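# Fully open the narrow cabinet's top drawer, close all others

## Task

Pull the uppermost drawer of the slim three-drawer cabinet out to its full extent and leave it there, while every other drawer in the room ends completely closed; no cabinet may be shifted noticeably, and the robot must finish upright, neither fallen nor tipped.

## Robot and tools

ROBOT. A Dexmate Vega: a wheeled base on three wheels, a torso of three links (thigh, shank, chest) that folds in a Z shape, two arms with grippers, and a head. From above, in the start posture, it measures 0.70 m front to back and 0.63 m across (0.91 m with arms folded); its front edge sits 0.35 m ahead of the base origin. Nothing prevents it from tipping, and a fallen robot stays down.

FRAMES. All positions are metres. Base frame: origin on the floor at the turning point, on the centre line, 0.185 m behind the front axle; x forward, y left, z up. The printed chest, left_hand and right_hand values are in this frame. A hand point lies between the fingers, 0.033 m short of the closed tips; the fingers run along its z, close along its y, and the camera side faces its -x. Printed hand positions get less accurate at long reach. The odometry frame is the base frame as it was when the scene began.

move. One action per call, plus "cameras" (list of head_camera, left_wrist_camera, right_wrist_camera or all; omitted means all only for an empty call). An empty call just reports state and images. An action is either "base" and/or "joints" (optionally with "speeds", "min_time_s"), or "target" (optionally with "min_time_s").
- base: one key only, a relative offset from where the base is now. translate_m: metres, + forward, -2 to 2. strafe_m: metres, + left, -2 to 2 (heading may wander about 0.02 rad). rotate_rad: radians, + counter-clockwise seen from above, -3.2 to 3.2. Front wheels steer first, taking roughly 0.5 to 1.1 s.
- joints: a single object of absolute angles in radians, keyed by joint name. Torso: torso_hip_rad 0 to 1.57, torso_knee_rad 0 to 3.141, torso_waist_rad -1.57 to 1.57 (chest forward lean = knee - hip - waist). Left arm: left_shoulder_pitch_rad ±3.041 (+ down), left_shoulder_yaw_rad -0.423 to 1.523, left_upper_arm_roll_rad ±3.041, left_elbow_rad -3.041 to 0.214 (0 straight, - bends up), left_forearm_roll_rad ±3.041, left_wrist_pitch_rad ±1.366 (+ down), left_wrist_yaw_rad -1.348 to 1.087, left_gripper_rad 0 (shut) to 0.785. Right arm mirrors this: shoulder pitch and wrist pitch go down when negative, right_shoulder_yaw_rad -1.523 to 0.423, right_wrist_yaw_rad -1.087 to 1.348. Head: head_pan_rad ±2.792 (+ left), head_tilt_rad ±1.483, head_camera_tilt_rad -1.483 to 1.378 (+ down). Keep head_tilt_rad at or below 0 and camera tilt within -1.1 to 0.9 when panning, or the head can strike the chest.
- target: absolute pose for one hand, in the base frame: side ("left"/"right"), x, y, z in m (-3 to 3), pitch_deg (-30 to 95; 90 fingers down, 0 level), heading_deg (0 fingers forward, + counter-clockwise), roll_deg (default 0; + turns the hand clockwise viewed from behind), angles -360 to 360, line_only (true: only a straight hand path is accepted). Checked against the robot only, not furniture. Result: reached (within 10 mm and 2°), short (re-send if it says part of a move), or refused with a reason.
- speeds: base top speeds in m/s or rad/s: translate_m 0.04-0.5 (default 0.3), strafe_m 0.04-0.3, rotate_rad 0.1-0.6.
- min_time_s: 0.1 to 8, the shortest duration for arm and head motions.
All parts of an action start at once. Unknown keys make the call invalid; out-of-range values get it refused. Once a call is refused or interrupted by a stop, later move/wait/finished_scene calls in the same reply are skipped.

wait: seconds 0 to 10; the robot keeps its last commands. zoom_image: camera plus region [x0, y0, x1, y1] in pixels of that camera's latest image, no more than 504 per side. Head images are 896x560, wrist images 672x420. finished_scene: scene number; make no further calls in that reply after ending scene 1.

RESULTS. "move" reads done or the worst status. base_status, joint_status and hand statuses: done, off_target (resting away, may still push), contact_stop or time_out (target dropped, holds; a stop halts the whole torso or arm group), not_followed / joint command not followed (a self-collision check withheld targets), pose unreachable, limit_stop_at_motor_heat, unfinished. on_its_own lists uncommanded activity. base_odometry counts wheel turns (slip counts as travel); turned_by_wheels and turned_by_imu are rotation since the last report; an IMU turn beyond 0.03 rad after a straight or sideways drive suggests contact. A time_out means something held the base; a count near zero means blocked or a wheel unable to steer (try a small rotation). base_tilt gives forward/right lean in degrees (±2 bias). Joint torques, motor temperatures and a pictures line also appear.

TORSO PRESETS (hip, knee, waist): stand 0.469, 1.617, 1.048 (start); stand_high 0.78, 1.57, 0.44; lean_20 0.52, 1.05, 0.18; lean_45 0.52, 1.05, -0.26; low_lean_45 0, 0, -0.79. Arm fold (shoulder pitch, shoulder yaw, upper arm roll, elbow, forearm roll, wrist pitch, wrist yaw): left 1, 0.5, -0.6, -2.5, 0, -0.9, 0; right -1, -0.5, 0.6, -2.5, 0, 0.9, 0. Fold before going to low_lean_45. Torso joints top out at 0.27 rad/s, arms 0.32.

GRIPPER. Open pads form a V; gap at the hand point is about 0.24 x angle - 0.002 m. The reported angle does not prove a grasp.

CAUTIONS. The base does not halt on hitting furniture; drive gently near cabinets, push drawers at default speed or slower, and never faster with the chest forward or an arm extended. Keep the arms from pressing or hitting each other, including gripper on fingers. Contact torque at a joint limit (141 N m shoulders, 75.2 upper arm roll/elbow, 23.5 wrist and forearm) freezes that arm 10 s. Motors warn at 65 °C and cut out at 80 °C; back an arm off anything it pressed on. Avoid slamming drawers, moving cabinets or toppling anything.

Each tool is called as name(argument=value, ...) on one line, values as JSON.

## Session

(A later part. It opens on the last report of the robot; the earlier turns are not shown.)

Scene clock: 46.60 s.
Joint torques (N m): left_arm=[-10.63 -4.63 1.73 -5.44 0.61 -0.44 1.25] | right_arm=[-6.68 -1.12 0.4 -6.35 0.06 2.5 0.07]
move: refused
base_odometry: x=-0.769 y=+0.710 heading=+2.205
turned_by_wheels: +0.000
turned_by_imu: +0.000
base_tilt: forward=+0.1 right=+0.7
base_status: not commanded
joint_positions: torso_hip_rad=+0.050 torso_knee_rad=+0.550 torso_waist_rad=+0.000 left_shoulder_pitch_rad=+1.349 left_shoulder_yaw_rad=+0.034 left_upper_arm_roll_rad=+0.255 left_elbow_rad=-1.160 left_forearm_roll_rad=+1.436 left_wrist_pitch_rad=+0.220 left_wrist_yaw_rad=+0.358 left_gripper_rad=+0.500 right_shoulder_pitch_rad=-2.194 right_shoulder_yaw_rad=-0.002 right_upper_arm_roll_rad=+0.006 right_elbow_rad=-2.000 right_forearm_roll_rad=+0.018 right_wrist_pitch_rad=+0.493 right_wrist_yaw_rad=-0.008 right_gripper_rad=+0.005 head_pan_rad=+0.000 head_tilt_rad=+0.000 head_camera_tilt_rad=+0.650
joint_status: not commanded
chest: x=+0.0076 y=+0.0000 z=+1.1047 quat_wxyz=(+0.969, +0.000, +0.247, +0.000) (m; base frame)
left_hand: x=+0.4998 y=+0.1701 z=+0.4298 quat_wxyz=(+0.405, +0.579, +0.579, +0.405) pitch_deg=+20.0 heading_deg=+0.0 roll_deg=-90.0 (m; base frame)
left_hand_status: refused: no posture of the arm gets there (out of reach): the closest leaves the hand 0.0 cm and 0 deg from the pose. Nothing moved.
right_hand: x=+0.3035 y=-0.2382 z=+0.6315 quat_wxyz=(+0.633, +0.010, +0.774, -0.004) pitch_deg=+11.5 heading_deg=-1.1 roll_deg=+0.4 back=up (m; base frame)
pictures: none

move(target={"side": "left", "x": 0.5, "y": 0.18, "z": 0.41, "pitch_deg": 20, "heading_deg": 0, "roll_deg": 90})

move(base={"translate_m": 0.22}, cameras=["head_camera", "left_wrist_camera"])

zoom_image(camera="head_camera", region=[280, 100, 560, 280])

Scene clock: 48.77 s.
Joint torques (N m): left_arm=[-12.99 0.34 -3.15 -3.72 0.34 0.27 1.28] | right_arm=[-8.01 -0.66 0.28 -5.57 0.13 2.94 -0.09]
move: done
base_odometry: x=-0.769 y=+0.710 heading=+2.205
turned_by_wheels: +0.000
turned_by_imu: +0.000
base_tilt: forward=+0.0 right=+0.7
base_status: not commanded
joint_positions: torso_hip_rad=+0.050 torso_knee_rad=+0.550 torso_waist_rad=+0.000 left_shoulder_pitch_rad=+1.290 left_shoulder_yaw_rad=+0.034 left_upper_arm_roll_rad=+0.244 left_elbow_rad=-1.021 left_forearm_roll_rad=+1.413 left_wrist_pitch_rad=+0.189 left_wrist_yaw_rad=+0.439 left_gripper_rad=+0.500 right_shoulder_pitch_rad=-2.194 right_shoulder_yaw_rad=-0.002 right_upper_arm_roll_rad=+0.006 right_elbow_rad=-2.000 right_forearm_roll_rad=+0.018 right_wrist_pitch_rad=+0.493 right_wrist_yaw_rad=-0.008 right_gripper_rad=+0.005 head_pan_rad=+0.000 head_tilt_rad=+0.000 head_camera_tilt_rad=+0.650
joint_status: not commanded
chest: x=+0.0076 y=+0.0000 z=+1.1047 quat_wxyz=(+0.969, +0.000, +0.247, +0.000) (m; base frame)
left_hand: x=+0.4998 y=+0.1796 z=+0.4103 quat_wxyz=(+0.405, +0.579, +0.579, +0.405) pitch_deg=+20.0 heading_deg=+0.0 roll_deg=-90.0 (m; base frame)
left_hand_status: reached (straight line, planned for 0.8 s): 1 mm and 0.0 deg off.
right_hand: x=+0.3035 y=-0.2382 z=+0.6315 quat_wxyz=(+0.633, +0.010, +0.774, -0.004) pitch_deg=+11.5 heading_deg=-1.1 roll_deg=+0.4 back=up (m; base frame)
pictures: none

Scene clock: 50.93 s.
Joint torques (N m): left_arm=[-11.24 -0.67 -3.05 -2.87 0.06 0.1 1.25] | right_arm=[-6.48 -1.97 0.55 -7.39 0.15 1.91 -0.1]
move: done
base_odometry: x=-0.900 y=+0.887 heading=+2.204
turned_by_wheels: -0.001
turned_by_imu: -0.001
base_tilt: forward=+0.0 right=+0.7
base_status: done
joint_positions: torso_hip_rad=+0.050 torso_knee_rad=+0.550 torso_waist_rad=+0.000 left_shoulder_pitch_rad=+1.289 left_shoulder_yaw_rad=+0.034 left_upper_arm_roll_rad=+0.243 left_elbow_rad=-1.017 left_forearm_roll_rad=+1.412 left_wrist_pitch_rad=+0.188 left_wrist_yaw_rad=+0.441 left_gripper_rad=+0.500 right_shoulder_pitch_rad=-2.194 right_shoulder_yaw_rad=-0.002 right_upper_arm_roll_rad=+0.006 right_elbow_rad=-2.000 right_forearm_roll_rad=+0.018 right_wrist_pitch_rad=+0.493 right_wrist_yaw_rad=-0.008 right_gripper_rad=+0.005 head_pan_rad=+0.000 head_tilt_rad=+0.000 head_camera_tilt_rad=+0.650
joint_status: not commanded
chest: x=+0.0076 y=+0.0000 z=+1.1047 quat_wxyz=(+0.969, +0.000, +0.247, +0.000) (m; base frame)
left_hand: x=+0.4998 y=+0.1799 z=+0.4098 quat_wxyz=(+0.405, +0.579, +0.579, +0.405) pitch_deg=+20.0 heading_deg=+0.0 roll_deg=-90.0 (m; base frame)
right_hand: x=+0.3035 y=-0.2382 z=+0.6315 quat_wxyz=(+0.633, +0.010, +0.774, -0.004) pitch_deg=+11.5 heading_deg=-1.1 roll_deg=+0.4 back=up (m; base frame)
pictures: head_camera, left_wrist_camera

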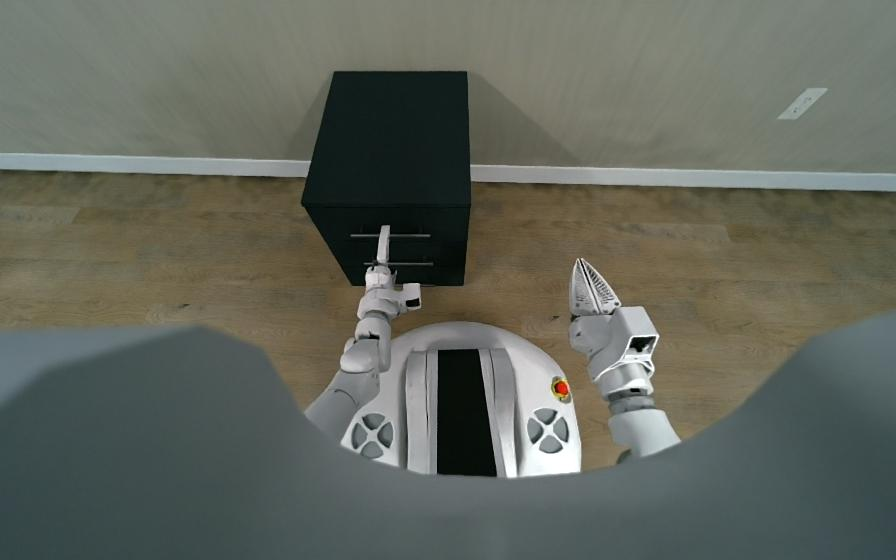

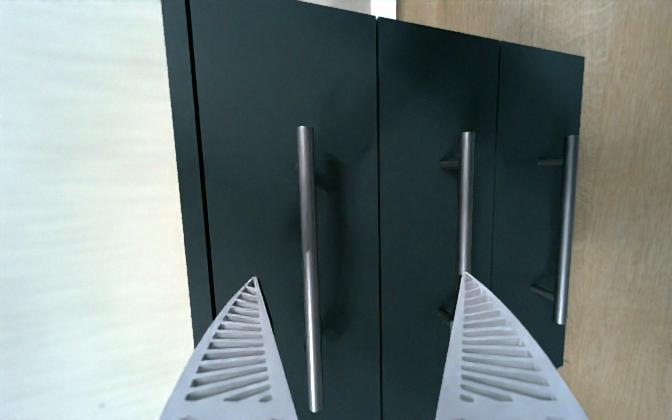

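Scaled by 1.800 from the camera's 896x560 image, which has a finer 960x600 frame.

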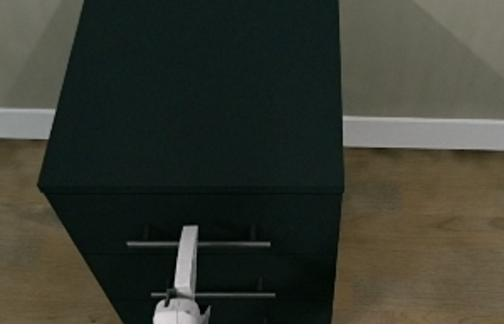

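move(joints={"torso_hip_rad": 0.0, "torso_knee_rad": 0.25, "torso_waist_rad": -0.25, "left_gripper_rad": 0.35})

move(target={"side": "left", "x": 0.49, "y": 0.18, "z": 0.425, "pitch_deg": 3, "heading_deg": 0, "roll_deg": 90}, cameras=["head_camera", "left_wrist_camera"])

Scene clock: 63.47 s.
Joint torques (N m): left_arm=[51.64 -17.2 22.73 21.97 -0.38 -6.68 -7.75] | right_arm=[-7.39 -2.17 0.11 -6.71 0.15 2.21 0.13]
Motor temperatures (°C): left_arm=[36 31 32 35 40 36 53] | right_arm=[30 27 33 32 36 37 33]
move: done
TORQUE FAULT: left_wrist_yaw_rad reached its load limit. The left arm stopped for 10 seconds, dropped its targets and accepts commands again: back off and push less far. Before the stop ended, the hold on left_elbow_rad was turned back by 1.0 degrees, the way its load pushed it. The stop added 9.4 s to the call and to motion_time.
base_odometry: x=-0.900 y=+0.887 heading=+2.204
turned_by_wheels: +0.000
turned_by_imu: +0.000
base_tilt: forward=+0.1 right=+0.8
base_status: not commanded
joint_positions: torso_hip_rad=+0.001 torso_knee_rad=+0.250 torso_waist_rad=-0.249 left_shoulder_pitch_rad=+1.283 left_shoulder_yaw_rad=+0.035 left_upper_arm_roll_rad=+0.240 left_elbow_rad=-1.040 left_forearm_roll_rad=+1.413 left_wrist_pitch_rad=+0.191 left_wrist_yaw_rad=+0.450 left_gripper_rad=+0.350 right_shoulder_pitch_rad=-2.194 right_shoulder_yaw_rad=-0.002 right_upper_arm_roll_rad=+0.006 right_elbow_rad=-2.000 right_forearm_roll_rad=+0.018 right_wrist_pitch_rad=+0.493 right_wrist_yaw_rad=-0.008 right_gripper_rad=+0.005 head_pan_rad=+0.000 head_tilt_rad=+0.000 head_camera_tilt_rad=+0.650
joint_status: all done
chest: x=-0.0491 y=+0.0000 z=+0.9998 quat_wxyz=(+0.969, +0.000, +0.246, +0.000) (m; base frame)
left_hand: x=+0.4580 y=+0.1819 z=+0.3233 quat_wxyz=(+0.416, +0.569, +0.573, +0.418) pitch_deg=+17.8 heading_deg=+0.3 roll_deg=+89.9 (m; base frame)
right_hand: x=+0.2480 y=-0.2382 z=+0.5273 quat_wxyz=(+0.634, +0.010, +0.774, -0.004) pitch_deg=+11.4 heading_deg=-1.1 roll_deg=+0.4 back=up (m; base frame)
pictures: none
ARM HIT: the robot struck its own base or body hard.

not run: a stop came earlier in this reply.

move(joints={"torso_hip_rad": 0.05, "torso_knee_rad": 0.5, "torso_waist_rad": -0.05}, cameras=["head_camera", "left_wrist_camera"])

Scene clock: 65.83 s.
Joint torques (N m): left_arm=[-1.97 -5.45 2.57 -6.63 0.51 -0.68 0.34] | right_arm=[-6.12 -1.03 0.45 -5.83 -0.06 2.22 0.06]
move: done
base_odometry: x=-0.900 y=+0.887 heading=+2.204
turned_by_wheels: +0.000
turned_by_imu: +0.000
base_tilt: forward=+0.0 right=+0.8
base_status: not commanded
joint_positions: torso_hip_rad=+0.050 torso_knee_rad=+0.500 torso_waist_rad=-0.050 left_shoulder_pitch_rad=+1.285 left_shoulder_yaw_rad=+0.034 left_upper_arm_roll_rad=+0.241 left_elbow_rad=-1.040 left_forearm_roll_rad=+1.412 left_wrist_pitch_rad=+0.190 left_wrist_yaw_rad=+0.446 left_gripper_rad=+0.350 right_shoulder_pitch_rad=-2.194 right_shoulder_yaw_rad=-0.002 right_upper_arm_roll_rad=+0.006 right_elbow_rad=-2.000 right_forearm_roll_rad=+0.018 right_wrist_pitch_rad=+0.493 right_wrist_yaw_rad=-0.008 right_gripper_rad=+0.005 head_pan_rad=+0.000 head_tilt_rad=+0.000 head_camera_tilt_rad=+0.650
joint_status: all done
chest: x=-0.0060 y=+0.0000 z=+1.0888 quat_wxyz=(+0.969, +0.000, +0.247, +0.000) (m; base frame)
left_hand: x=+0.4973 y=+0.1800 z=+0.4087 quat_wxyz=(+0.415, +0.571, +0.575, +0.414) pitch_deg=+18.2 heading_deg=+0.1 roll_deg=+89.8 (m; base frame)
right_hand: x=+0.2899 y=-0.2382 z=+0.6156 quat_wxyz=(+0.633, +0.010, +0.774, -0.004) pitch_deg=+11.5 heading_deg=-1.1 roll_deg=+0.4 back=up (m; base frame)
pictures: head_camera, left_wrist_camera

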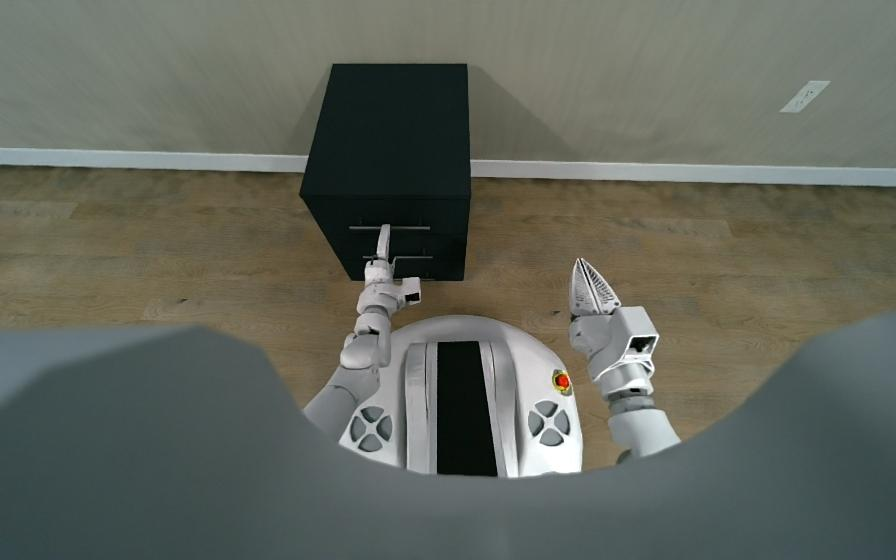

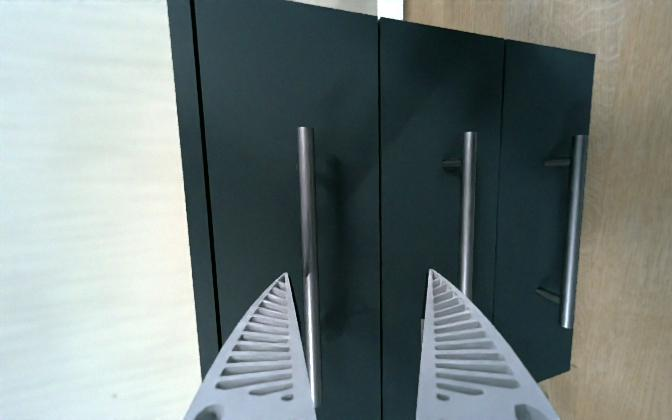

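move(target={"side": "left", "x": 0.51, "y": 0.18, "z": 0.43, "pitch_deg": 14, "heading_deg": 0, "roll_deg": 90}, cameras=["head_camera", "left_wrist_camera"])

Scene clock: 66.37 s.
Joint torques (N m): left_arm=[-1.09 -5.31 2.25 -6.03 -0.04 -0.76 0.37] | right_arm=[-5.63 -1.54 0.39 -6.49 0.11 2.13 0.04]
move: refused
base_odometry: x=-0.900 y=+0.887 heading=+2.204
turned_by_wheels: +0.000
turned_by_imu: +0.000
base_tilt: forward=+0.0 right=+0.7
base_status: not commanded
joint_positions: torso_hip_rad=+0.050 torso_knee_rad=+0.500 torso_waist_rad=-0.050 left_shoulder_pitch_rad=+1.285 left_shoulder_yaw_rad=+0.034 left_upper_arm_roll_rad=+0.241 left_elbow_rad=-1.040 left_forearm_roll_rad=+1.412 left_wrist_pitch_rad=+0.190 left_wrist_yaw_rad=+0.446 left_gripper_rad=+0.350 right_shoulder_pitch_rad=-2.194 right_shoulder_yaw_rad=-0.002 right_upper_arm_roll_rad=+0.006 right_elbow_rad=-2.000 right_forearm_roll_rad=+0.018 right_wrist_pitch_rad=+0.493 right_wrist_yaw_rad=-0.008 right_gripper_rad=+0.005 head_pan_rad=+0.000 head_tilt_rad=+0.000 head_camera_tilt_rad=+0.650
joint_status: not commanded
chest: x=-0.0060 y=+0.0000 z=+1.0888 quat_wxyz=(+0.969, +0.000, +0.247, +0.000) (m; base frame)
left_hand: x=+0.4973 y=+0.1800 z=+0.4087 quat_wxyz=(+0.415, +0.571, +0.575, +0.414) pitch_deg=+18.2 heading_deg=+0.1 roll_deg=+89.8 (m; base frame)
left_hand_status: refused: the arm stands too near the robot already: the left wrist within 1.1 cm of the torso (limit 2.0). Nothing moved. Move it clear with "joints".
right_hand: x=+0.2899 y=-0.2382 z=+0.6156 quat_wxyz=(+0.633, +0.010, +0.774, -0.004) pitch_deg=+11.5 heading_deg=-1.1 roll_deg=+0.4 back=up (m; base frame)
pictures: head_camera, left_wrist_camera

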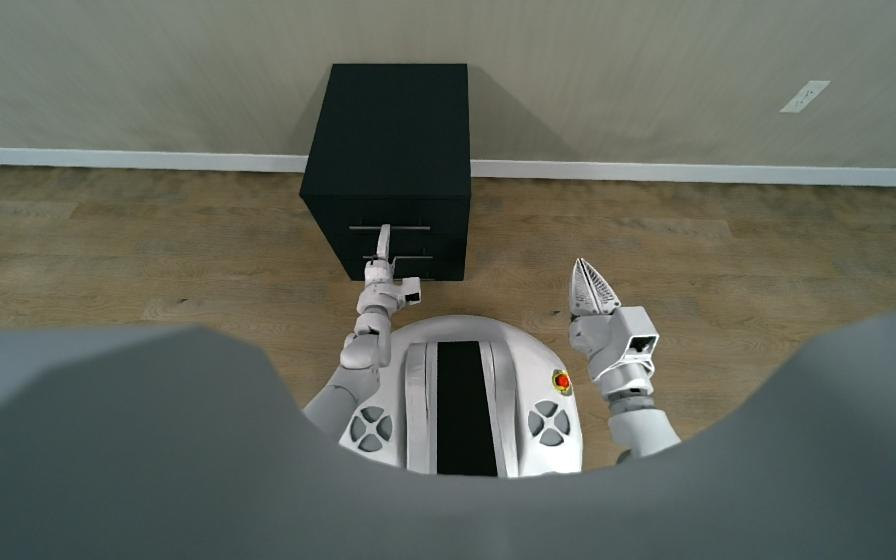

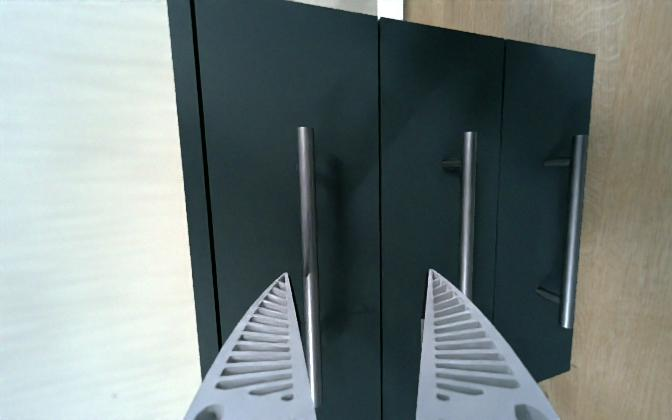

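move(joints={"torso_hip_rad": 0.05, "torso_knee_rad": 0.6, "torso_waist_rad": 0.05})

move(target={"side": "left", "x": 0.52, "y": 0.18, "z": 0.43, "pitch_deg": 18, "heading_deg": 0, "roll_deg": 90}, cameras=["head_camera", "left_wrist_camera"])

Scene clock: 68.07 s.
Joint torques (N m): left_arm=[-3.35 -4.71 2.23 -5.12 0.41 -0.16 0.62] | right_arm=[-6.06 -1.3 0.5 -5.76 0.04 2.71 -0.1]
move: done
base_odometry: x=-0.900 y=+0.887 heading=+2.204
turned_by_wheels: +0.000
turned_by_imu: +0.000
base_tilt: forward=+0.1 right=+0.7
base_status: not commanded
joint_positions: torso_hip_rad=+0.050 torso_knee_rad=+0.600 torso_waist_rad=+0.050 left_shoulder_pitch_rad=+1.285 left_shoulder_yaw_rad=+0.034 left_upper_arm_roll_rad=+0.241 left_elbow_rad=-1.040 left_forearm_roll_rad=+1.412 left_wrist_pitch_rad=+0.190 left_wrist_yaw_rad=+0.446 left_gripper_rad=+0.350 right_shoulder_pitch_rad=-2.194 right_shoulder_yaw_rad=-0.002 right_upper_arm_roll_rad=+0.006 right_elbow_rad=-2.000 right_forearm_roll_rad=+0.018 right_wrist_pitch_rad=+0.493 right_wrist_yaw_rad=-0.008 right_gripper_rad=+0.005 head_pan_rad=+0.000 head_tilt_rad=+0.000 head_camera_tilt_rad=+0.650
joint_status: all done
chest: x=+0.0220 y=+0.0000 z=+1.1198 quat_wxyz=(+0.969, +0.000, +0.247, +0.000) (m; base frame)
left_hand: x=+0.5254 y=+0.1800 z=+0.4398 quat_wxyz=(+0.415, +0.571, +0.575, +0.414) pitch_deg=+18.2 heading_deg=+0.1 roll_deg=+89.8 (m; base frame)
right_hand: x=+0.3179 y=-0.2382 z=+0.6467 quat_wxyz=(+0.633, +0.010, +0.774, -0.004) pitch_deg=+11.5 heading_deg=-1.1 roll_deg=+0.4 back=up (m; base frame)
pictures: none

Scene clock: 69.60 s.
Joint torques (N m): left_arm=[-14.33 -2.93 2.08 -5.29 0.27 -0.07 1.18] | right_arm=[-6.45 -0.83 0.53 -5.99 0.22 2.61 -0.12]
move: done
base_odometry: x=-0.900 y=+0.887 heading=+2.204
turned_by_wheels: +0.000
turned_by_imu: +0.000
base_tilt: forward=+0.1 right=+0.8
base_status: not commanded
joint_positions: torso_hip_rad=+0.050 torso_knee_rad=+0.600 torso_waist_rad=+0.050 left_shoulder_pitch_rad=+1.263 left_shoulder_yaw_rad=+0.028 left_upper_arm_roll_rad=+0.242 left_elbow_rad=-0.967 left_forearm_roll_rad=+1.409 left_wrist_pitch_rad=+0.183 left_wrist_yaw_rad=+0.499 left_gripper_rad=+0.350 right_shoulder_pitch_rad=-2.194 right_shoulder_yaw_rad=-0.002 right_upper_arm_roll_rad=+0.006 right_elbow_rad=-2.000 right_forearm_roll_rad=+0.018 right_wrist_pitch_rad=+0.493 right_wrist_yaw_rad=-0.008 right_gripper_rad=+0.005 head_pan_rad=+0.000 head_tilt_rad=+0.000 head_camera_tilt_rad=+0.650
joint_status: not commanded
chest: x=+0.0220 y=+0.0000 z=+1.1198 quat_wxyz=(+0.969, +0.000, +0.247, +0.000) (m; base frame)
left_hand: x=+0.5201 y=+0.1802 z=+0.4303 quat_wxyz=(+0.415, +0.572, +0.572, +0.416) pitch_deg=+18.0 heading_deg=+0.0 roll_deg=-90.0 (m; base frame)
left_hand_status: reached (straight line, planned for 0.6 s): 0 mm and 0.0 deg off.
right_hand: x=+0.3179 y=-0.2382 z=+0.6467 quat_wxyz=(+0.633, +0.010, +0.774, -0.004) pitch_deg=+11.5 heading_deg=-1.1 roll_deg=+0.4 back=up (m; base frame)
pictures: head_camera, left_wrist_camera

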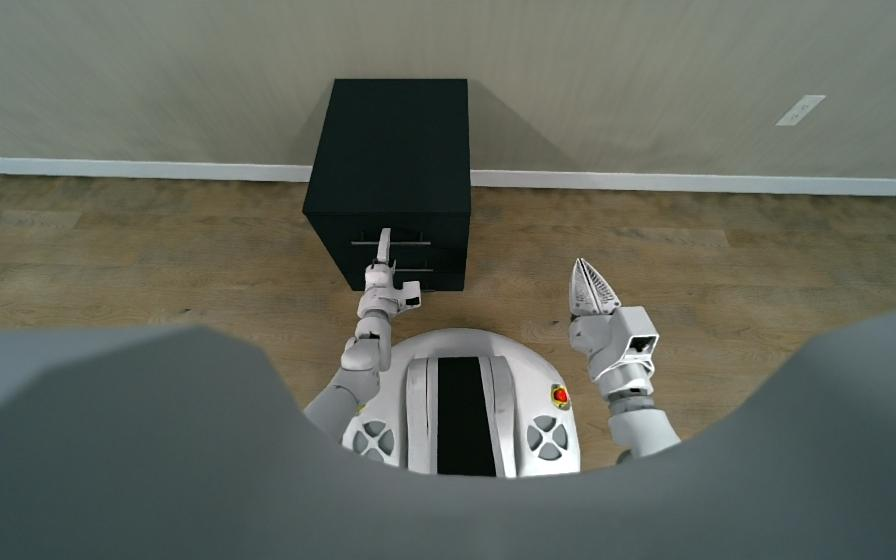

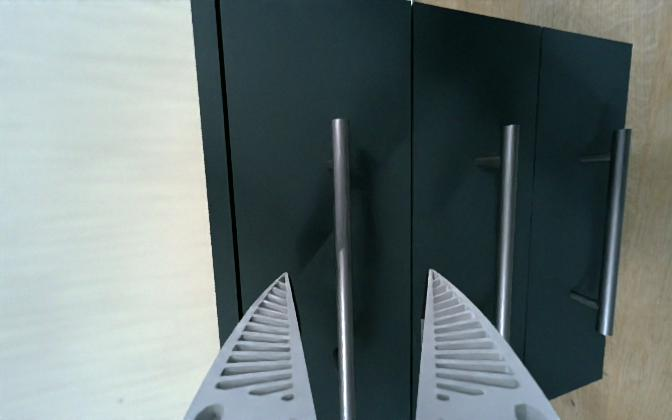

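move(joints={"left_gripper_rad": 0.24})

move(target={"side": "left", "x": 0.56, "y": 0.18, "z": 0.432, "pitch_deg": 18, "heading_deg": 0, "roll_deg": 90}, cameras=["head_camera", "left_wrist_camera"])

zoom_image(camera="left_wrist_camera", region=[180, 150, 520, 420])

Scene clock: 70.77 s.
Joint torques (N m): left_arm=[-13.8 -3.69 2.6 -2.93 0.28 -0.04 1.4] | right_arm=[-7.6 -1.21 0.06 -6.49 0.01 2.75 -0.09]
move: done
base_odometry: x=-0.900 y=+0.887 heading=+2.204
turned_by_wheels: +0.000
turned_by_imu: +0.000
base_tilt: forward=+0.0 right=+0.8
base_status: not commanded
joint_positions: torso_hip_rad=+0.050 torso_knee_rad=+0.600 torso_waist_rad=+0.050 left_shoulder_pitch_rad=+1.262 left_shoulder_yaw_rad=+0.027 left_upper_arm_roll_rad=+0.242 left_elbow_rad=-0.963 left_forearm_roll_rad=+1.408 left_wrist_pitch_rad=+0.182 left_wrist_yaw_rad=+0.502 left_gripper_rad=+0.240 right_shoulder_pitch_rad=-2.194 right_shoulder_yaw_rad=-0.002 right_upper_arm_roll_rad=+0.006 right_elbow_rad=-2.000 right_forearm_roll_rad=+0.018 right_wrist_pitch_rad=+0.493 right_wrist_yaw_rad=-0.008 right_gripper_rad=+0.005 head_pan_rad=+0.000 head_tilt_rad=+0.000 head_camera_tilt_rad=+0.650
joint_status: all done
chest: x=+0.0220 y=+0.0000 z=+1.1198 quat_wxyz=(+0.969, +0.000, +0.247, +0.000) (m; base frame)
left_hand: x=+0.5198 y=+0.1802 z=+0.4298 quat_wxyz=(+0.415, +0.572, +0.572, +0.416) pitch_deg=+18.0 heading_deg=+0.0 roll_deg=-90.0 (m; base frame)
right_hand: x=+0.3179 y=-0.2382 z=+0.6467 quat_wxyz=(+0.633, +0.010, +0.774, -0.004) pitch_deg=+11.5 heading_deg=-1.1 roll_deg=+0.4 back=up (m; base frame)
pictures: none

Scene clock: 72.60 s.
Joint torques (N m): left_arm=[-28.18 -4.98 -4.84 -5.73 0 -0.7 -0.27] | right_arm=[-6.63 -1.21 -0.23 -5.49 0.02 2.72 -0.14]
move: done
base_odometry: x=-0.900 y=+0.887 heading=+2.205
turned_by_wheels: +0.000
turned_by_imu: +0.000
base_tilt: forward=+0.0 right=+0.8
base_status: not commanded
joint_positions: torso_hip_rad=+0.050 torso_knee_rad=+0.600 torso_waist_rad=+0.050 left_shoulder_pitch_rad=+1.143 left_shoulder_yaw_rad=+0.013 left_upper_arm_roll_rad=+0.240 left_elbow_rad=-0.842 left_forearm_roll_rad=+1.400 left_wrist_pitch_rad=+0.169 left_wrist_yaw_rad=+0.503 left_gripper_rad=+0.240 right_shoulder_pitch_rad=-2.194 right_shoulder_yaw_rad=-0.002 right_upper_arm_roll_rad=+0.006 right_elbow_rad=-2.000 right_forearm_roll_rad=+0.018 right_wrist_pitch_rad=+0.493 right_wrist_yaw_rad=-0.008 right_gripper_rad=+0.005 head_pan_rad=+0.000 head_tilt_rad=+0.000 head_camera_tilt_rad=+0.650
joint_status: not commanded
chest: x=+0.0219 y=+0.0000 z=+1.1199 quat_wxyz=(+0.969, +0.000, +0.247, +0.000) (m; base frame)
left_hand: x=+0.5583 y=+0.1799 z=+0.4317 quat_wxyz=(+0.416, +0.572, +0.572, +0.416) pitch_deg=+18.0 heading_deg=+0.0 roll_deg=-90.0 (m; base frame)
left_hand_status: reached (straight line, planned for 0.7 s): 2 mm and 0.0 deg off.
right_hand: x=+0.3179 y=-0.2382 z=+0.6468 quat_wxyz=(+0.633, +0.010, +0.774, -0.004) pitch_deg=+11.5 heading_deg=-1.1 roll_deg=+0.4 back=up (m; base frame)
pictures: head_camera, left_wrist_camera

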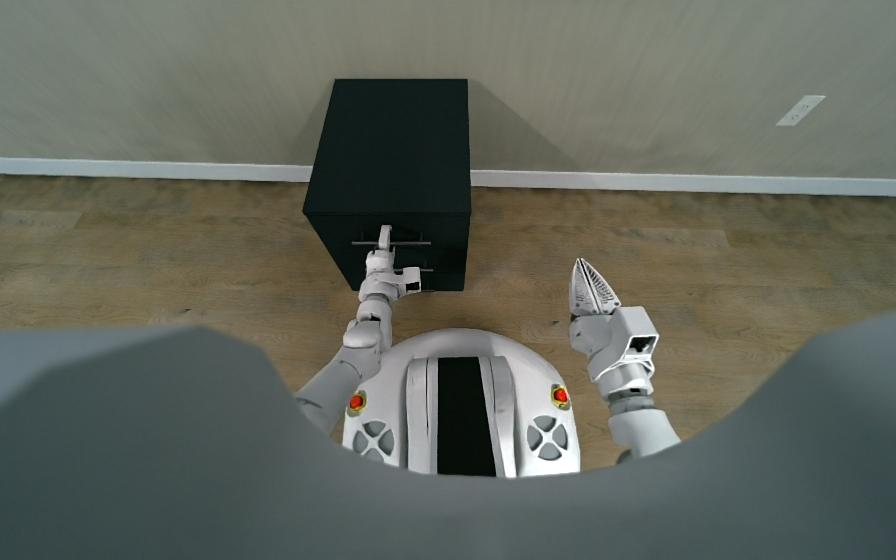

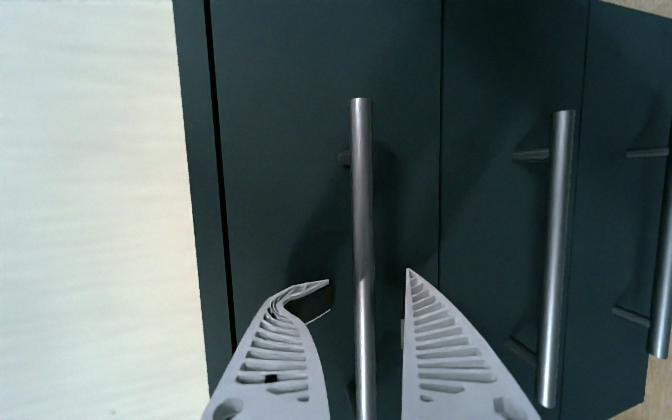

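Scaled by 1.482 from the camera's 672x420 image, which has a finer 960x600 frame.

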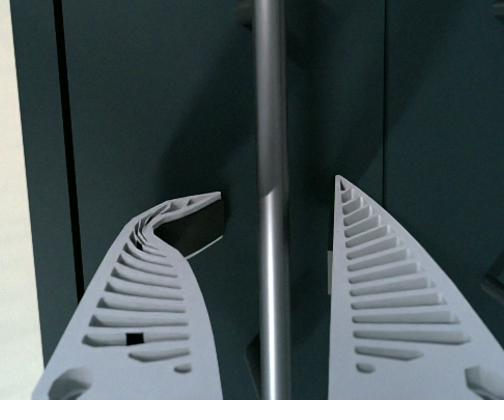

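move(target={"side": "left", "x": 0.547, "y": 0.18, "z": 0.432, "pitch_deg": 18, "heading_deg": 0, "roll_deg": 90})

move(joints={"left_gripper_rad": 0.0}, cameras=["left_wrist_camera"])

Scene clock: 74.07 s.
Joint torques (N m): left_arm=[-13 -0.03 1.24 -7.17 1.03 0.39 1.87] | right_arm=[-6.37 -0.55 0.05 -6.4 0.26 2.87 0.01]
Motor temperatures (°C): left_arm=[35 31 32 33 40 36 48] | right_arm=[30 27 33 32 36 37 33]
move: done
base_odometry: x=-0.900 y=+0.887 heading=+2.205
turned_by_wheels: +0.000
turned_by_imu: +0.000
base_tilt: forward=+0.1 right=+0.8
base_status: not commanded
joint_positions: torso_hip_rad=+0.050 torso_knee_rad=+0.600 torso_waist_rad=+0.050 left_shoulder_pitch_rad=+1.180 left_shoulder_yaw_rad=+0.018 left_upper_arm_roll_rad=+0.240 left_elbow_rad=-0.886 left_forearm_roll_rad=+1.403 left_wrist_pitch_rad=+0.174 left_wrist_yaw_rad=+0.496 left_gripper_rad=+0.240 right_shoulder_pitch_rad=-2.194 right_shoulder_yaw_rad=-0.002 right_upper_arm_roll_rad=+0.006 right_elbow_rad=-2.000 right_forearm_roll_rad=+0.018 right_wrist_pitch_rad=+0.493 right_wrist_yaw_rad=-0.008 right_gripper_rad=+0.005 head_pan_rad=+0.000 head_tilt_rad=+0.000 head_camera_tilt_rad=+0.650
joint_status: not commanded
chest: x=+0.0219 y=+0.0000 z=+1.1198 quat_wxyz=(+0.969, +0.000, +0.247, +0.000) (m; base frame)
left_hand: x=+0.5476 y=+0.1801 z=+0.4315 quat_wxyz=(+0.415, +0.572, +0.572, +0.415) pitch_deg=+18.1 heading_deg=+0.0 roll_deg=+90.0 (m; base frame)
left_hand_status: reached (straight line, planned for 0.5 s): 1 mm and 0.1 deg off.
right_hand: x=+0.3179 y=-0.2382 z=+0.6467 quat_wxyz=(+0.633, +0.010, +0.774, -0.004) pitch_deg=+11.5 heading_deg=-1.1 roll_deg=+0.4 back=up (m; base frame)
pictures: none

Scene clock: 74.83 s.
Joint torques (N m): left_arm=[-3.07 0.8 0.01 -4.41 0.77 0.4 0.63] | right_arm=[-6.44 -1.34 0.62 -6.94 0.18 2.29 -0.18]
move: done
base_odometry: x=-0.900 y=+0.887 heading=+2.204
turned_by_wheels: +0.000
turned_by_imu: +0.000
base_tilt: forward=+0.0 right=+0.7
base_status: not commanded
joint_positions: torso_hip_rad=+0.050 torso_knee_rad=+0.600 torso_waist_rad=+0.050 left_shoulder_pitch_rad=+1.183 left_shoulder_yaw_rad=+0.018 left_upper_arm_roll_rad=+0.240 left_elbow_rad=-0.889 left_forearm_roll_rad=+1.403 left_wrist_pitch_rad=+0.174 left_wrist_yaw_rad=+0.496 left_gripper_rad=+0.000 right_shoulder_pitch_rad=-2.194 right_shoulder_yaw_rad=-0.002 right_upper_arm_roll_rad=+0.006 right_elbow_rad=-2.000 right_forearm_roll_rad=+0.018 right_wrist_pitch_rad=+0.493 right_wrist_yaw_rad=-0.008 right_gripper_rad=+0.005 head_pan_rad=+0.000 head_tilt_rad=+0.000 head_camera_tilt_rad=+0.650
joint_status: all done
chest: x=+0.0219 y=+0.0000 z=+1.1198 quat_wxyz=(+0.969, +0.000, +0.247, +0.000) (m; base frame)
left_hand: x=+0.5472 y=+0.1800 z=+0.4320 quat_wxyz=(+0.416, +0.572, +0.572, +0.416) pitch_deg=+18.0 heading_deg=+0.0 roll_deg=+90.0 (m; base frame)
right_hand: x=+0.3179 y=-0.2382 z=+0.6467 quat_wxyz=(+0.633, +0.010, +0.774, -0.004) pitch_deg=+11.5 heading_deg=-1.1 roll_deg=+0.4 back=up (m; base frame)
pictures: left_wrist_camera

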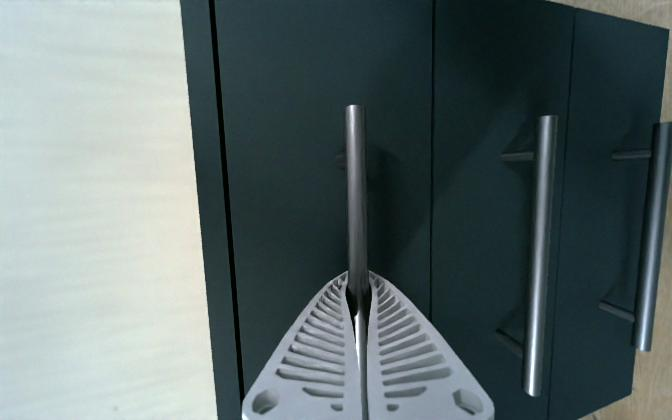

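move(base={"translate_m": -0.12}, speeds={"translate_m": 0.08}, cameras=["head_camera", "left_wrist_camera"])

Scene clock: 77.20 s.
Joint torques (N m): left_arm=[-7.37 -1.44 1.38 -5.94 0.97 -1.43 0.4] | right_arm=[-7.24 -1.11 0.27 -5.83 0.08 2.82 0.12]
move: done
base_odometry: x=-0.829 y=+0.791 heading=+2.205
turned_by_wheels: +0.000
turned_by_imu: +0.002
base_tilt: forward=+0.0 right=+0.7
base_status: done
joint_positions: torso_hip_rad=+0.050 torso_knee_rad=+0.600 torso_waist_rad=+0.050 left_shoulder_pitch_rad=+1.183 left_shoulder_yaw_rad=+0.018 left_upper_arm_roll_rad=+0.240 left_elbow_rad=-0.890 left_forearm_roll_rad=+1.403 left_wrist_pitch_rad=+0.175 left_wrist_yaw_rad=+0.496 left_gripper_rad=+0.000 right_shoulder_pitch_rad=-2.194 right_shoulder_yaw_rad=-0.002 right_upper_arm_roll_rad=+0.006 right_elbow_rad=-2.000 right_forearm_roll_rad=+0.018 right_wrist_pitch_rad=+0.493 right_wrist_yaw_rad=-0.008 right_gripper_rad=+0.005 head_pan_rad=+0.000 head_tilt_rad=+0.000 head_camera_tilt_rad=+0.650
joint_status: not commanded
chest: x=+0.0220 y=+0.0000 z=+1.1198 quat_wxyz=(+0.969, +0.000, +0.247, +0.000) (m; base frame)
left_hand: x=+0.5470 y=+0.1803 z=+0.4319 quat_wxyz=(+0.415, +0.572, +0.572, +0.416) pitch_deg=+18.0 heading_deg=+0.0 roll_deg=-90.0 (m; base frame)
right_hand: x=+0.3179 y=-0.2382 z=+0.6467 quat_wxyz=(+0.633, +0.010, +0.774, -0.004) pitch_deg=+11.5 heading_deg=-1.1 roll_deg=+0.4 back=up (m; base frame)
pictures: head_camera, left_wrist_camera

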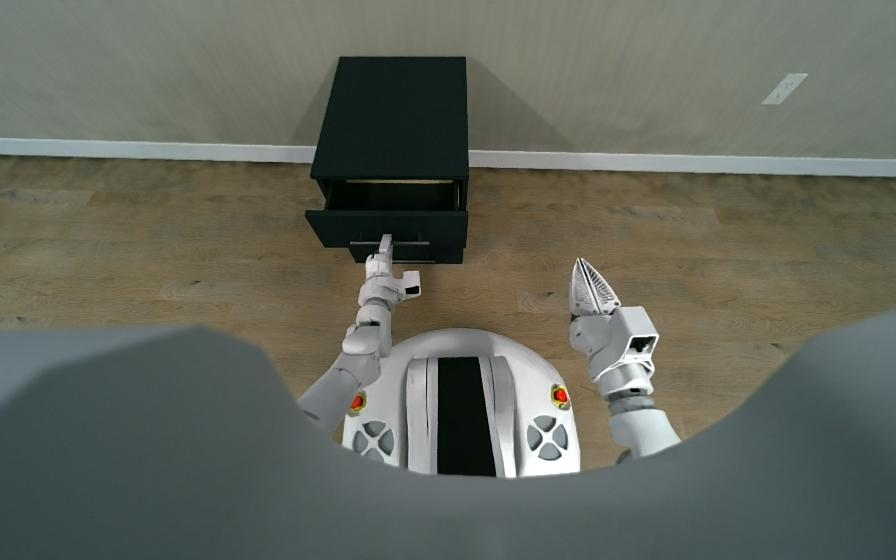

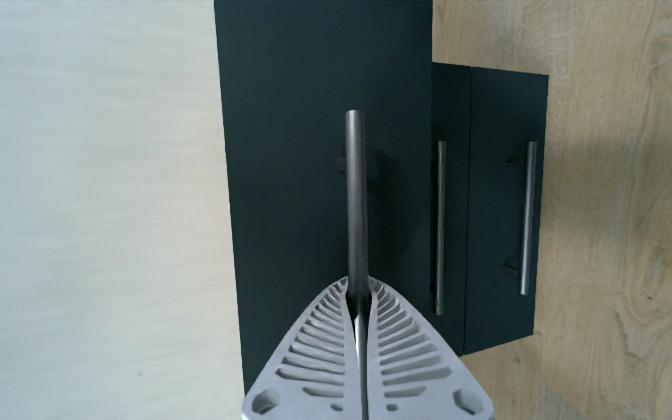

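move(base={"translate_m": -0.2}, speeds={"translate_m": 0.1}, cameras=["head_camera", "left_wrist_camera"])

move(base={"translate_m": -0.08}, speeds={"translate_m": 0.06}, cameras=["head_camera", "left_wrist_camera"])

Scene clock: 80.43 s.
Joint torques (N m): left_arm=[-7.35 -4.43 2.64 -5.08 1.83 -2.81 0.57] | right_arm=[-8.06 -0.29 0.35 -6.17 0.09 2.87 -0.08]
move: done
base_odometry: x=-0.710 y=+0.629 heading=+2.204
turned_by_wheels: -0.001
turned_by_imu: -0.002
base_tilt: forward=+0.0 right=+0.8
base_status: done
joint_positions: torso_hip_rad=+0.050 torso_knee_rad=+0.600 torso_waist_rad=+0.050 left_shoulder_pitch_rad=+1.183 left_shoulder_yaw_rad=+0.019 left_upper_arm_roll_rad=+0.240 left_elbow_rad=-0.890 left_forearm_roll_rad=+1.403 left_wrist_pitch_rad=+0.175 left_wrist_yaw_rad=+0.496 left_gripper_rad=+0.000 right_shoulder_pitch_rad=-2.194 right_shoulder_yaw_rad=-0.002 right_upper_arm_roll_rad=+0.006 right_elbow_rad=-2.000 right_forearm_roll_rad=+0.018 right_wrist_pitch_rad=+0.493 right_wrist_yaw_rad=-0.008 right_gripper_rad=+0.005 head_pan_rad=+0.000 head_tilt_rad=+0.000 head_camera_tilt_rad=+0.650
joint_status: not commanded
chest: x=+0.0220 y=+0.0000 z=+1.1198 quat_wxyz=(+0.969, +0.000, +0.247, +0.000) (m; base frame)
left_hand: x=+0.5470 y=+0.1806 z=+0.4318 quat_wxyz=(+0.415, +0.572, +0.572, +0.416) pitch_deg=+18.0 heading_deg=+0.1 roll_deg=-90.0 (m; base frame)
right_hand: x=+0.3179 y=-0.2382 z=+0.6467 quat_wxyz=(+0.633, +0.010, +0.774, -0.004) pitch_deg=+11.5 heading_deg=-1.1 roll_deg=+0.4 back=up (m; base frame)
pictures: head_camera, left_wrist_camera

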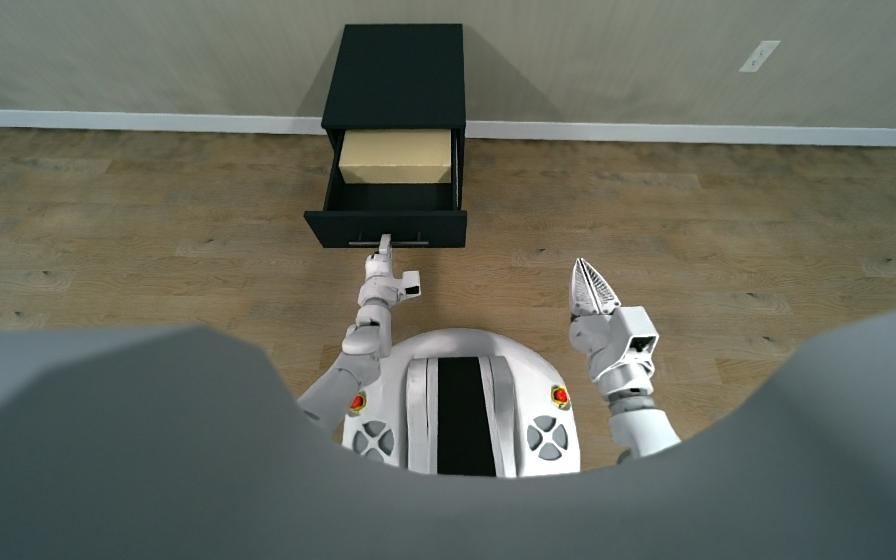

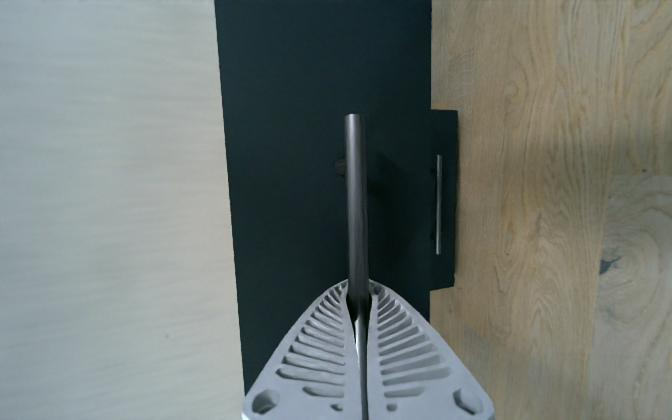

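Scene clock: 82.37 s.
Joint torques (N m): left_arm=[0.32 -5.45 2.5 2.1 -0.06 -0.8 -1.17] | right_arm=[-6.29 -0.01 0.52 -6.2 0.03 2.8 -0.06]
move: done
base_odometry: x=-0.663 y=+0.565 heading=+2.203
turned_by_wheels: -0.001
turned_by_imu: -0.001
base_tilt: forward=+0.0 right=+0.7
base_status: done
joint_positions: torso_hip_rad=+0.050 torso_knee_rad=+0.600 torso_waist_rad=+0.050 left_shoulder_pitch_rad=+1.183 left_shoulder_yaw_rad=+0.019 left_upper_arm_roll_rad=+0.240 left_elbow_rad=-0.890 left_forearm_roll_rad=+1.403 left_wrist_pitch_rad=+0.175 left_wrist_yaw_rad=+0.497 left_gripper_rad=+0.000 right_shoulder_pitch_rad=-2.194 right_shoulder_yaw_rad=-0.002 right_upper_arm_roll_rad=+0.006 right_elbow_rad=-2.000 right_forearm_roll_rad=+0.018 right_wrist_pitch_rad=+0.493 right_wrist_yaw_rad=-0.008 right_gripper_rad=+0.005 head_pan_rad=+0.000 head_tilt_rad=+0.000 head_camera_tilt_rad=+0.650
joint_status: not commanded
chest: x=+0.0219 y=+0.0000 z=+1.1199 quat_wxyz=(+0.969, +0.000, +0.247, +0.000) (m; base frame)
left_hand: x=+0.5475 y=+0.1803 z=+0.4326 quat_wxyz=(+0.416, +0.572, +0.572, +0.416) pitch_deg=+17.9 heading_deg=+0.0 roll_deg=-90.0 (m; base frame)
right_hand: x=+0.3179 y=-0.2382 z=+0.6468 quat_wxyz=(+0.633, +0.010, +0.774, -0.004) pitch_deg=+11.5 heading_deg=-1.1 roll_deg=+0.4 back=up (m; base frame)
pictures: head_camera, left_wrist_camera

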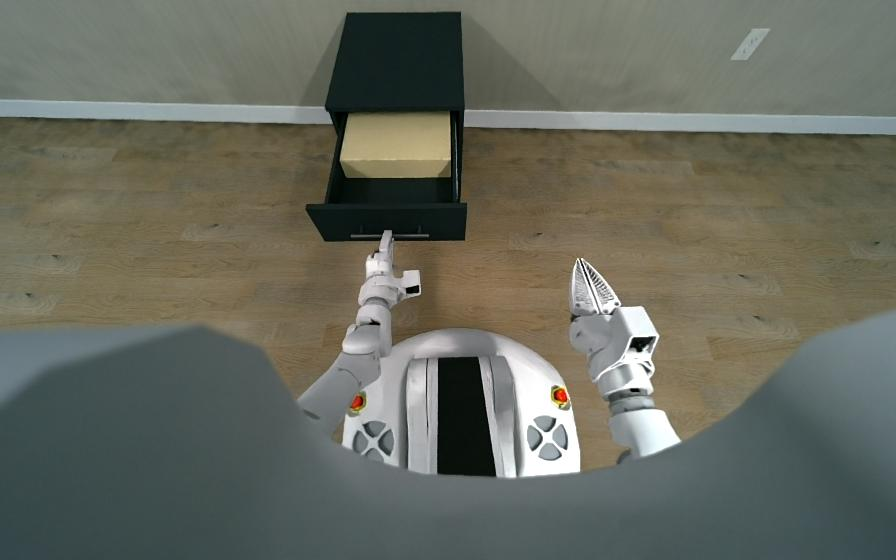

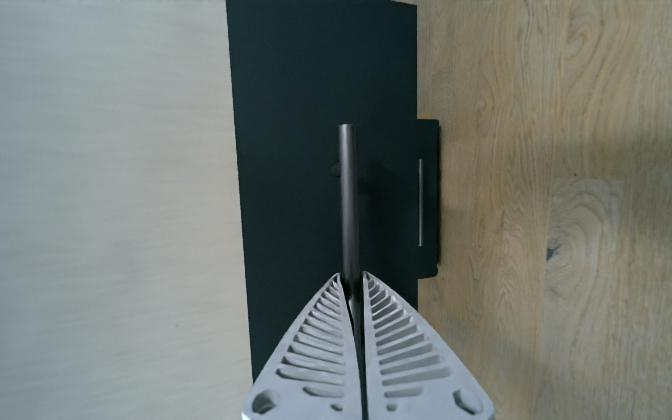

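move(joints={"left_gripper_rad": 0.2})

move(target={"side": "left", "x": 0.572, "y": 0.18, "z": 0.432, "pitch_deg": 18, "heading_deg": 0, "roll_deg": 90})

move(joints={"left_gripper_rad": 0.0}, cameras=["left_wrist_camera"])

move(base={"translate_m": -0.05}, speeds={"translate_m": 0.05}, cameras=["head_camera", "left_wrist_camera"])

Scene clock: 83.37 s.
Joint torques (N m): left_arm=[-5.07 -3.58 1.77 -5.07 0.23 -1.03 0.44] | right_arm=[-5.51 -0.78 -0.35 -5.7 0.3 2.32 -0.1]
move: done
base_odometry: x=-0.663 y=+0.565 heading=+2.203
turned_by_wheels: +0.000
turned_by_imu: +0.000
base_tilt: forward=+0.1 right=+0.7
base_status: not commanded
joint_positions: torso_hip_rad=+0.050 torso_knee_rad=+0.600 torso_waist_rad=+0.050 left_shoulder_pitch_rad=+1.183 left_shoulder_yaw_rad=+0.019 left_upper_arm_roll_rad=+0.240 left_elbow_rad=-0.890 left_forearm_roll_rad=+1.403 left_wrist_pitch_rad=+0.174 left_wrist_yaw_rad=+0.496 left_gripper_rad=+0.200 right_shoulder_pitch_rad=-2.194 right_shoulder_yaw_rad=-0.002 right_upper_arm_roll_rad=+0.006 right_elbow_rad=-2.000 right_forearm_roll_rad=+0.018 right_wrist_pitch_rad=+0.493 right_wrist_yaw_rad=-0.008 right_gripper_rad=+0.005 head_pan_rad=+0.000 head_tilt_rad=+0.000 head_camera_tilt_rad=+0.650
joint_status: all done
chest: x=+0.0219 y=+0.0000 z=+1.1198 quat_wxyz=(+0.969, +0.000, +0.247, +0.000) (m; base frame)
left_hand: x=+0.5471 y=+0.1802 z=+0.4320 quat_wxyz=(+0.416, +0.572, +0.572, +0.416) pitch_deg=+18.0 heading_deg=+0.0 roll_deg=-90.0 (m; base frame)
right_hand: x=+0.3179 y=-0.2382 z=+0.6468 quat_wxyz=(+0.633, +0.010, +0.774, -0.004) pitch_deg=+11.5 heading_deg=-1.1 roll_deg=+0.4 back=up (m; base frame)
pictures: none

Scene clock: 85.10 s.
Joint torques (N m): left_arm=[-21.28 -4.48 -4.16 -5.25 0.09 -0.19 1.13] | right_arm=[-5.22 -0.82 0.57 -6.06 -0.02 3.05 0.06]
move: done
base_odometry: x=-0.663 y=+0.565 heading=+2.203
turned_by_wheels: +0.000
turned_by_imu: +0.000
base_tilt: forward=+0.0 right=+0.8
base_status: not commanded
joint_positions: torso_hip_rad=+0.050 torso_knee_rad=+0.600 torso_waist_rad=+0.050 left_shoulder_pitch_rad=+1.097 left_shoulder_yaw_rad=+0.006 left_upper_arm_roll_rad=+0.239 left_elbow_rad=-0.785 left_forearm_roll_rad=+1.396 left_wrist_pitch_rad=+0.163 left_wrist_yaw_rad=+0.512 left_gripper_rad=+0.200 right_shoulder_pitch_rad=-2.194 right_shoulder_yaw_rad=-0.002 right_upper_arm_roll_rad=+0.006 right_elbow_rad=-2.000 right_forearm_roll_rad=+0.018 right_wrist_pitch_rad=+0.493 right_wrist_yaw_rad=-0.008 right_gripper_rad=+0.005 head_pan_rad=+0.000 head_tilt_rad=+0.000 head_camera_tilt_rad=+0.650
joint_status: not commanded
chest: x=+0.0219 y=+0.0000 z=+1.1198 quat_wxyz=(+0.969, +0.000, +0.247, +0.000) (m; base frame)
left_hand: x=+0.5708 y=+0.1800 z=+0.4317 quat_wxyz=(+0.415, +0.572, +0.572, +0.415) pitch_deg=+18.0 heading_deg=+0.0 roll_deg=-90.0 (m; base frame)
left_hand_status: reached (straight line, planned for 0.7 s): 1 mm and 0.0 deg off.
right_hand: x=+0.3179 y=-0.2382 z=+0.6467 quat_wxyz=(+0.633, +0.010, +0.774, -0.004) pitch_deg=+11.5 heading_deg=-1.1 roll_deg=+0.4 back=up (m; base frame)
pictures: none

Scene clock: 85.80 s.
Joint torques (N m): left_arm=[-11.57 -2.46 -3.46 -2.79 -0.08 -0.55 0.6] | right_arm=[-5.51 -1.08 -0.05 -5.79 0.12 3.06 -0.05]
move: done
base_odometry: x=-0.663 y=+0.565 heading=+2.203
turned_by_wheels: +0.000
turned_by_imu: +0.000
base_tilt: forward=+0.0 right=+0.7
base_status: not commanded
joint_positions: torso_hip_rad=+0.050 torso_knee_rad=+0.600 torso_waist_rad=+0.050 left_shoulder_pitch_rad=+1.094 left_shoulder_yaw_rad=+0.006 left_upper_arm_roll_rad=+0.239 left_elbow_rad=-0.782 left_forearm_roll_rad=+1.396 left_wrist_pitch_rad=+0.163 left_wrist_yaw_rad=+0.513 left_gripper_rad=+0.000 right_shoulder_pitch_rad=-2.194 right_shoulder_yaw_rad=-0.002 right_upper_arm_roll_rad=+0.006 right_elbow_rad=-2.000 right_forearm_roll_rad=+0.018 right_wrist_pitch_rad=+0.493 right_wrist_yaw_rad=-0.008 right_gripper_rad=+0.005 head_pan_rad=+0.000 head_tilt_rad=+0.000 head_camera_tilt_rad=+0.650
joint_status: all done
chest: x=+0.0219 y=+0.0000 z=+1.1198 quat_wxyz=(+0.969, +0.000, +0.247, +0.000) (m; base frame)
left_hand: x=+0.5718 y=+0.1800 z=+0.4321 quat_wxyz=(+0.416, +0.572, +0.572, +0.416) pitch_deg=+18.0 heading_deg=+0.0 roll_deg=-90.0 (m; base frame)
right_hand: x=+0.3179 y=-0.2382 z=+0.6467 quat_wxyz=(+0.633, +0.010, +0.774, -0.004) pitch_deg=+11.5 heading_deg=-1.1 roll_deg=+0.4 back=up (m; base frame)
pictures: left_wrist_camera

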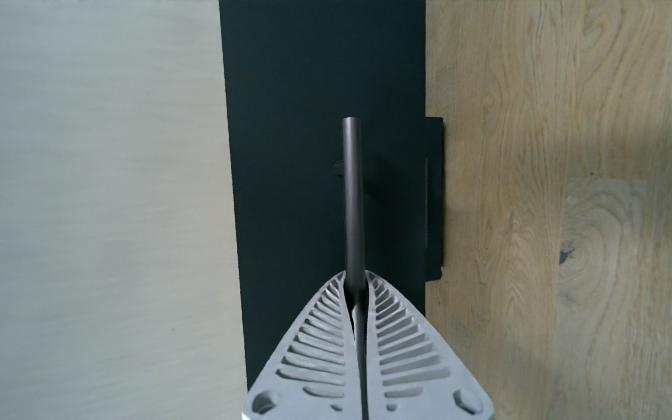

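Scene clock: 87.60 s.
Joint torques (N m): left_arm=[-8.67 -3.07 -2.91 -5.16 -0.14 -0.75 0.68] | right_arm=[-5.8 -0.59 0.6 -7.56 0.15 3.4 -0.18]
move: done
base_odometry: x=-0.633 y=+0.524 heading=+2.202
turned_by_wheels: -0.001
turned_by_imu: -0.001
base_tilt: forward=+0.0 right=+0.8
base_status: done
joint_positions: torso_hip_rad=+0.050 torso_knee_rad=+0.600 torso_waist_rad=+0.050 left_shoulder_pitch_rad=+1.093 left_shoulder_yaw_rad=+0.006 left_upper_arm_roll_rad=+0.239 left_elbow_rad=-0.781 left_forearm_roll_rad=+1.396 left_wrist_pitch_rad=+0.163 left_wrist_yaw_rad=+0.513 left_gripper_rad=+0.000 right_shoulder_pitch_rad=-2.194 right_shoulder_yaw_rad=-0.002 right_upper_arm_roll_rad=+0.006 right_elbow_rad=-2.000 right_forearm_roll_rad=+0.018 right_wrist_pitch_rad=+0.493 right_wrist_yaw_rad=-0.008 right_gripper_rad=+0.005 head_pan_rad=+0.000 head_tilt_rad=+0.000 head_camera_tilt_rad=+0.650
joint_status: not commanded
chest: x=+0.0219 y=+0.0000 z=+1.1199 quat_wxyz=(+0.969, +0.000, +0.247, +0.000) (m; base frame)
left_hand: x=+0.5720 y=+0.1800 z=+0.4320 quat_wxyz=(+0.416, +0.572, +0.572, +0.416) pitch_deg=+18.0 heading_deg=+0.0 roll_deg=-90.0 (m; base frame)
right_hand: x=+0.3179 y=-0.2382 z=+0.6467 quat_wxyz=(+0.633, +0.010, +0.774, -0.004) pitch_deg=+11.5 heading_deg=-1.1 roll_deg=+0.4 back=up (m; base frame)
pictures: head_camera, left_wrist_camera

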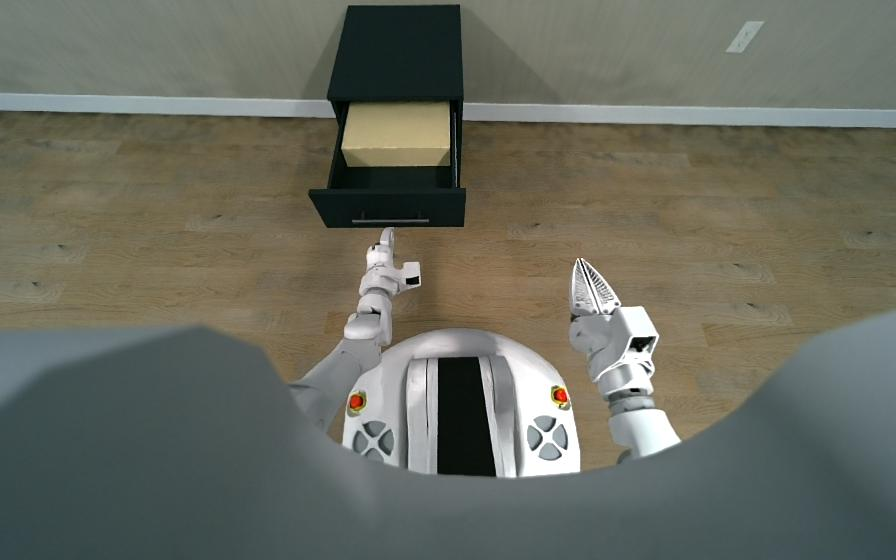

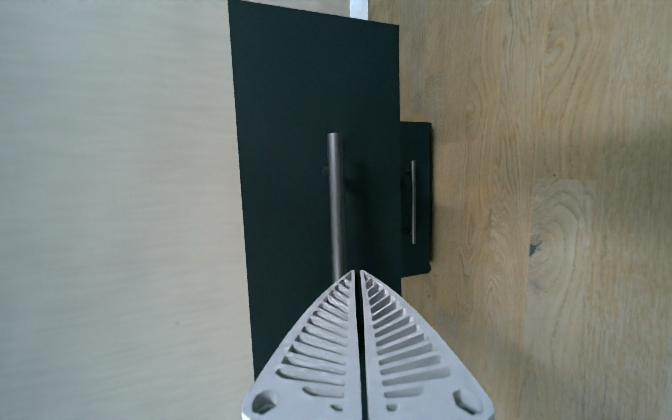

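finished_scene(scene=1)

The scene is finished: the task was done.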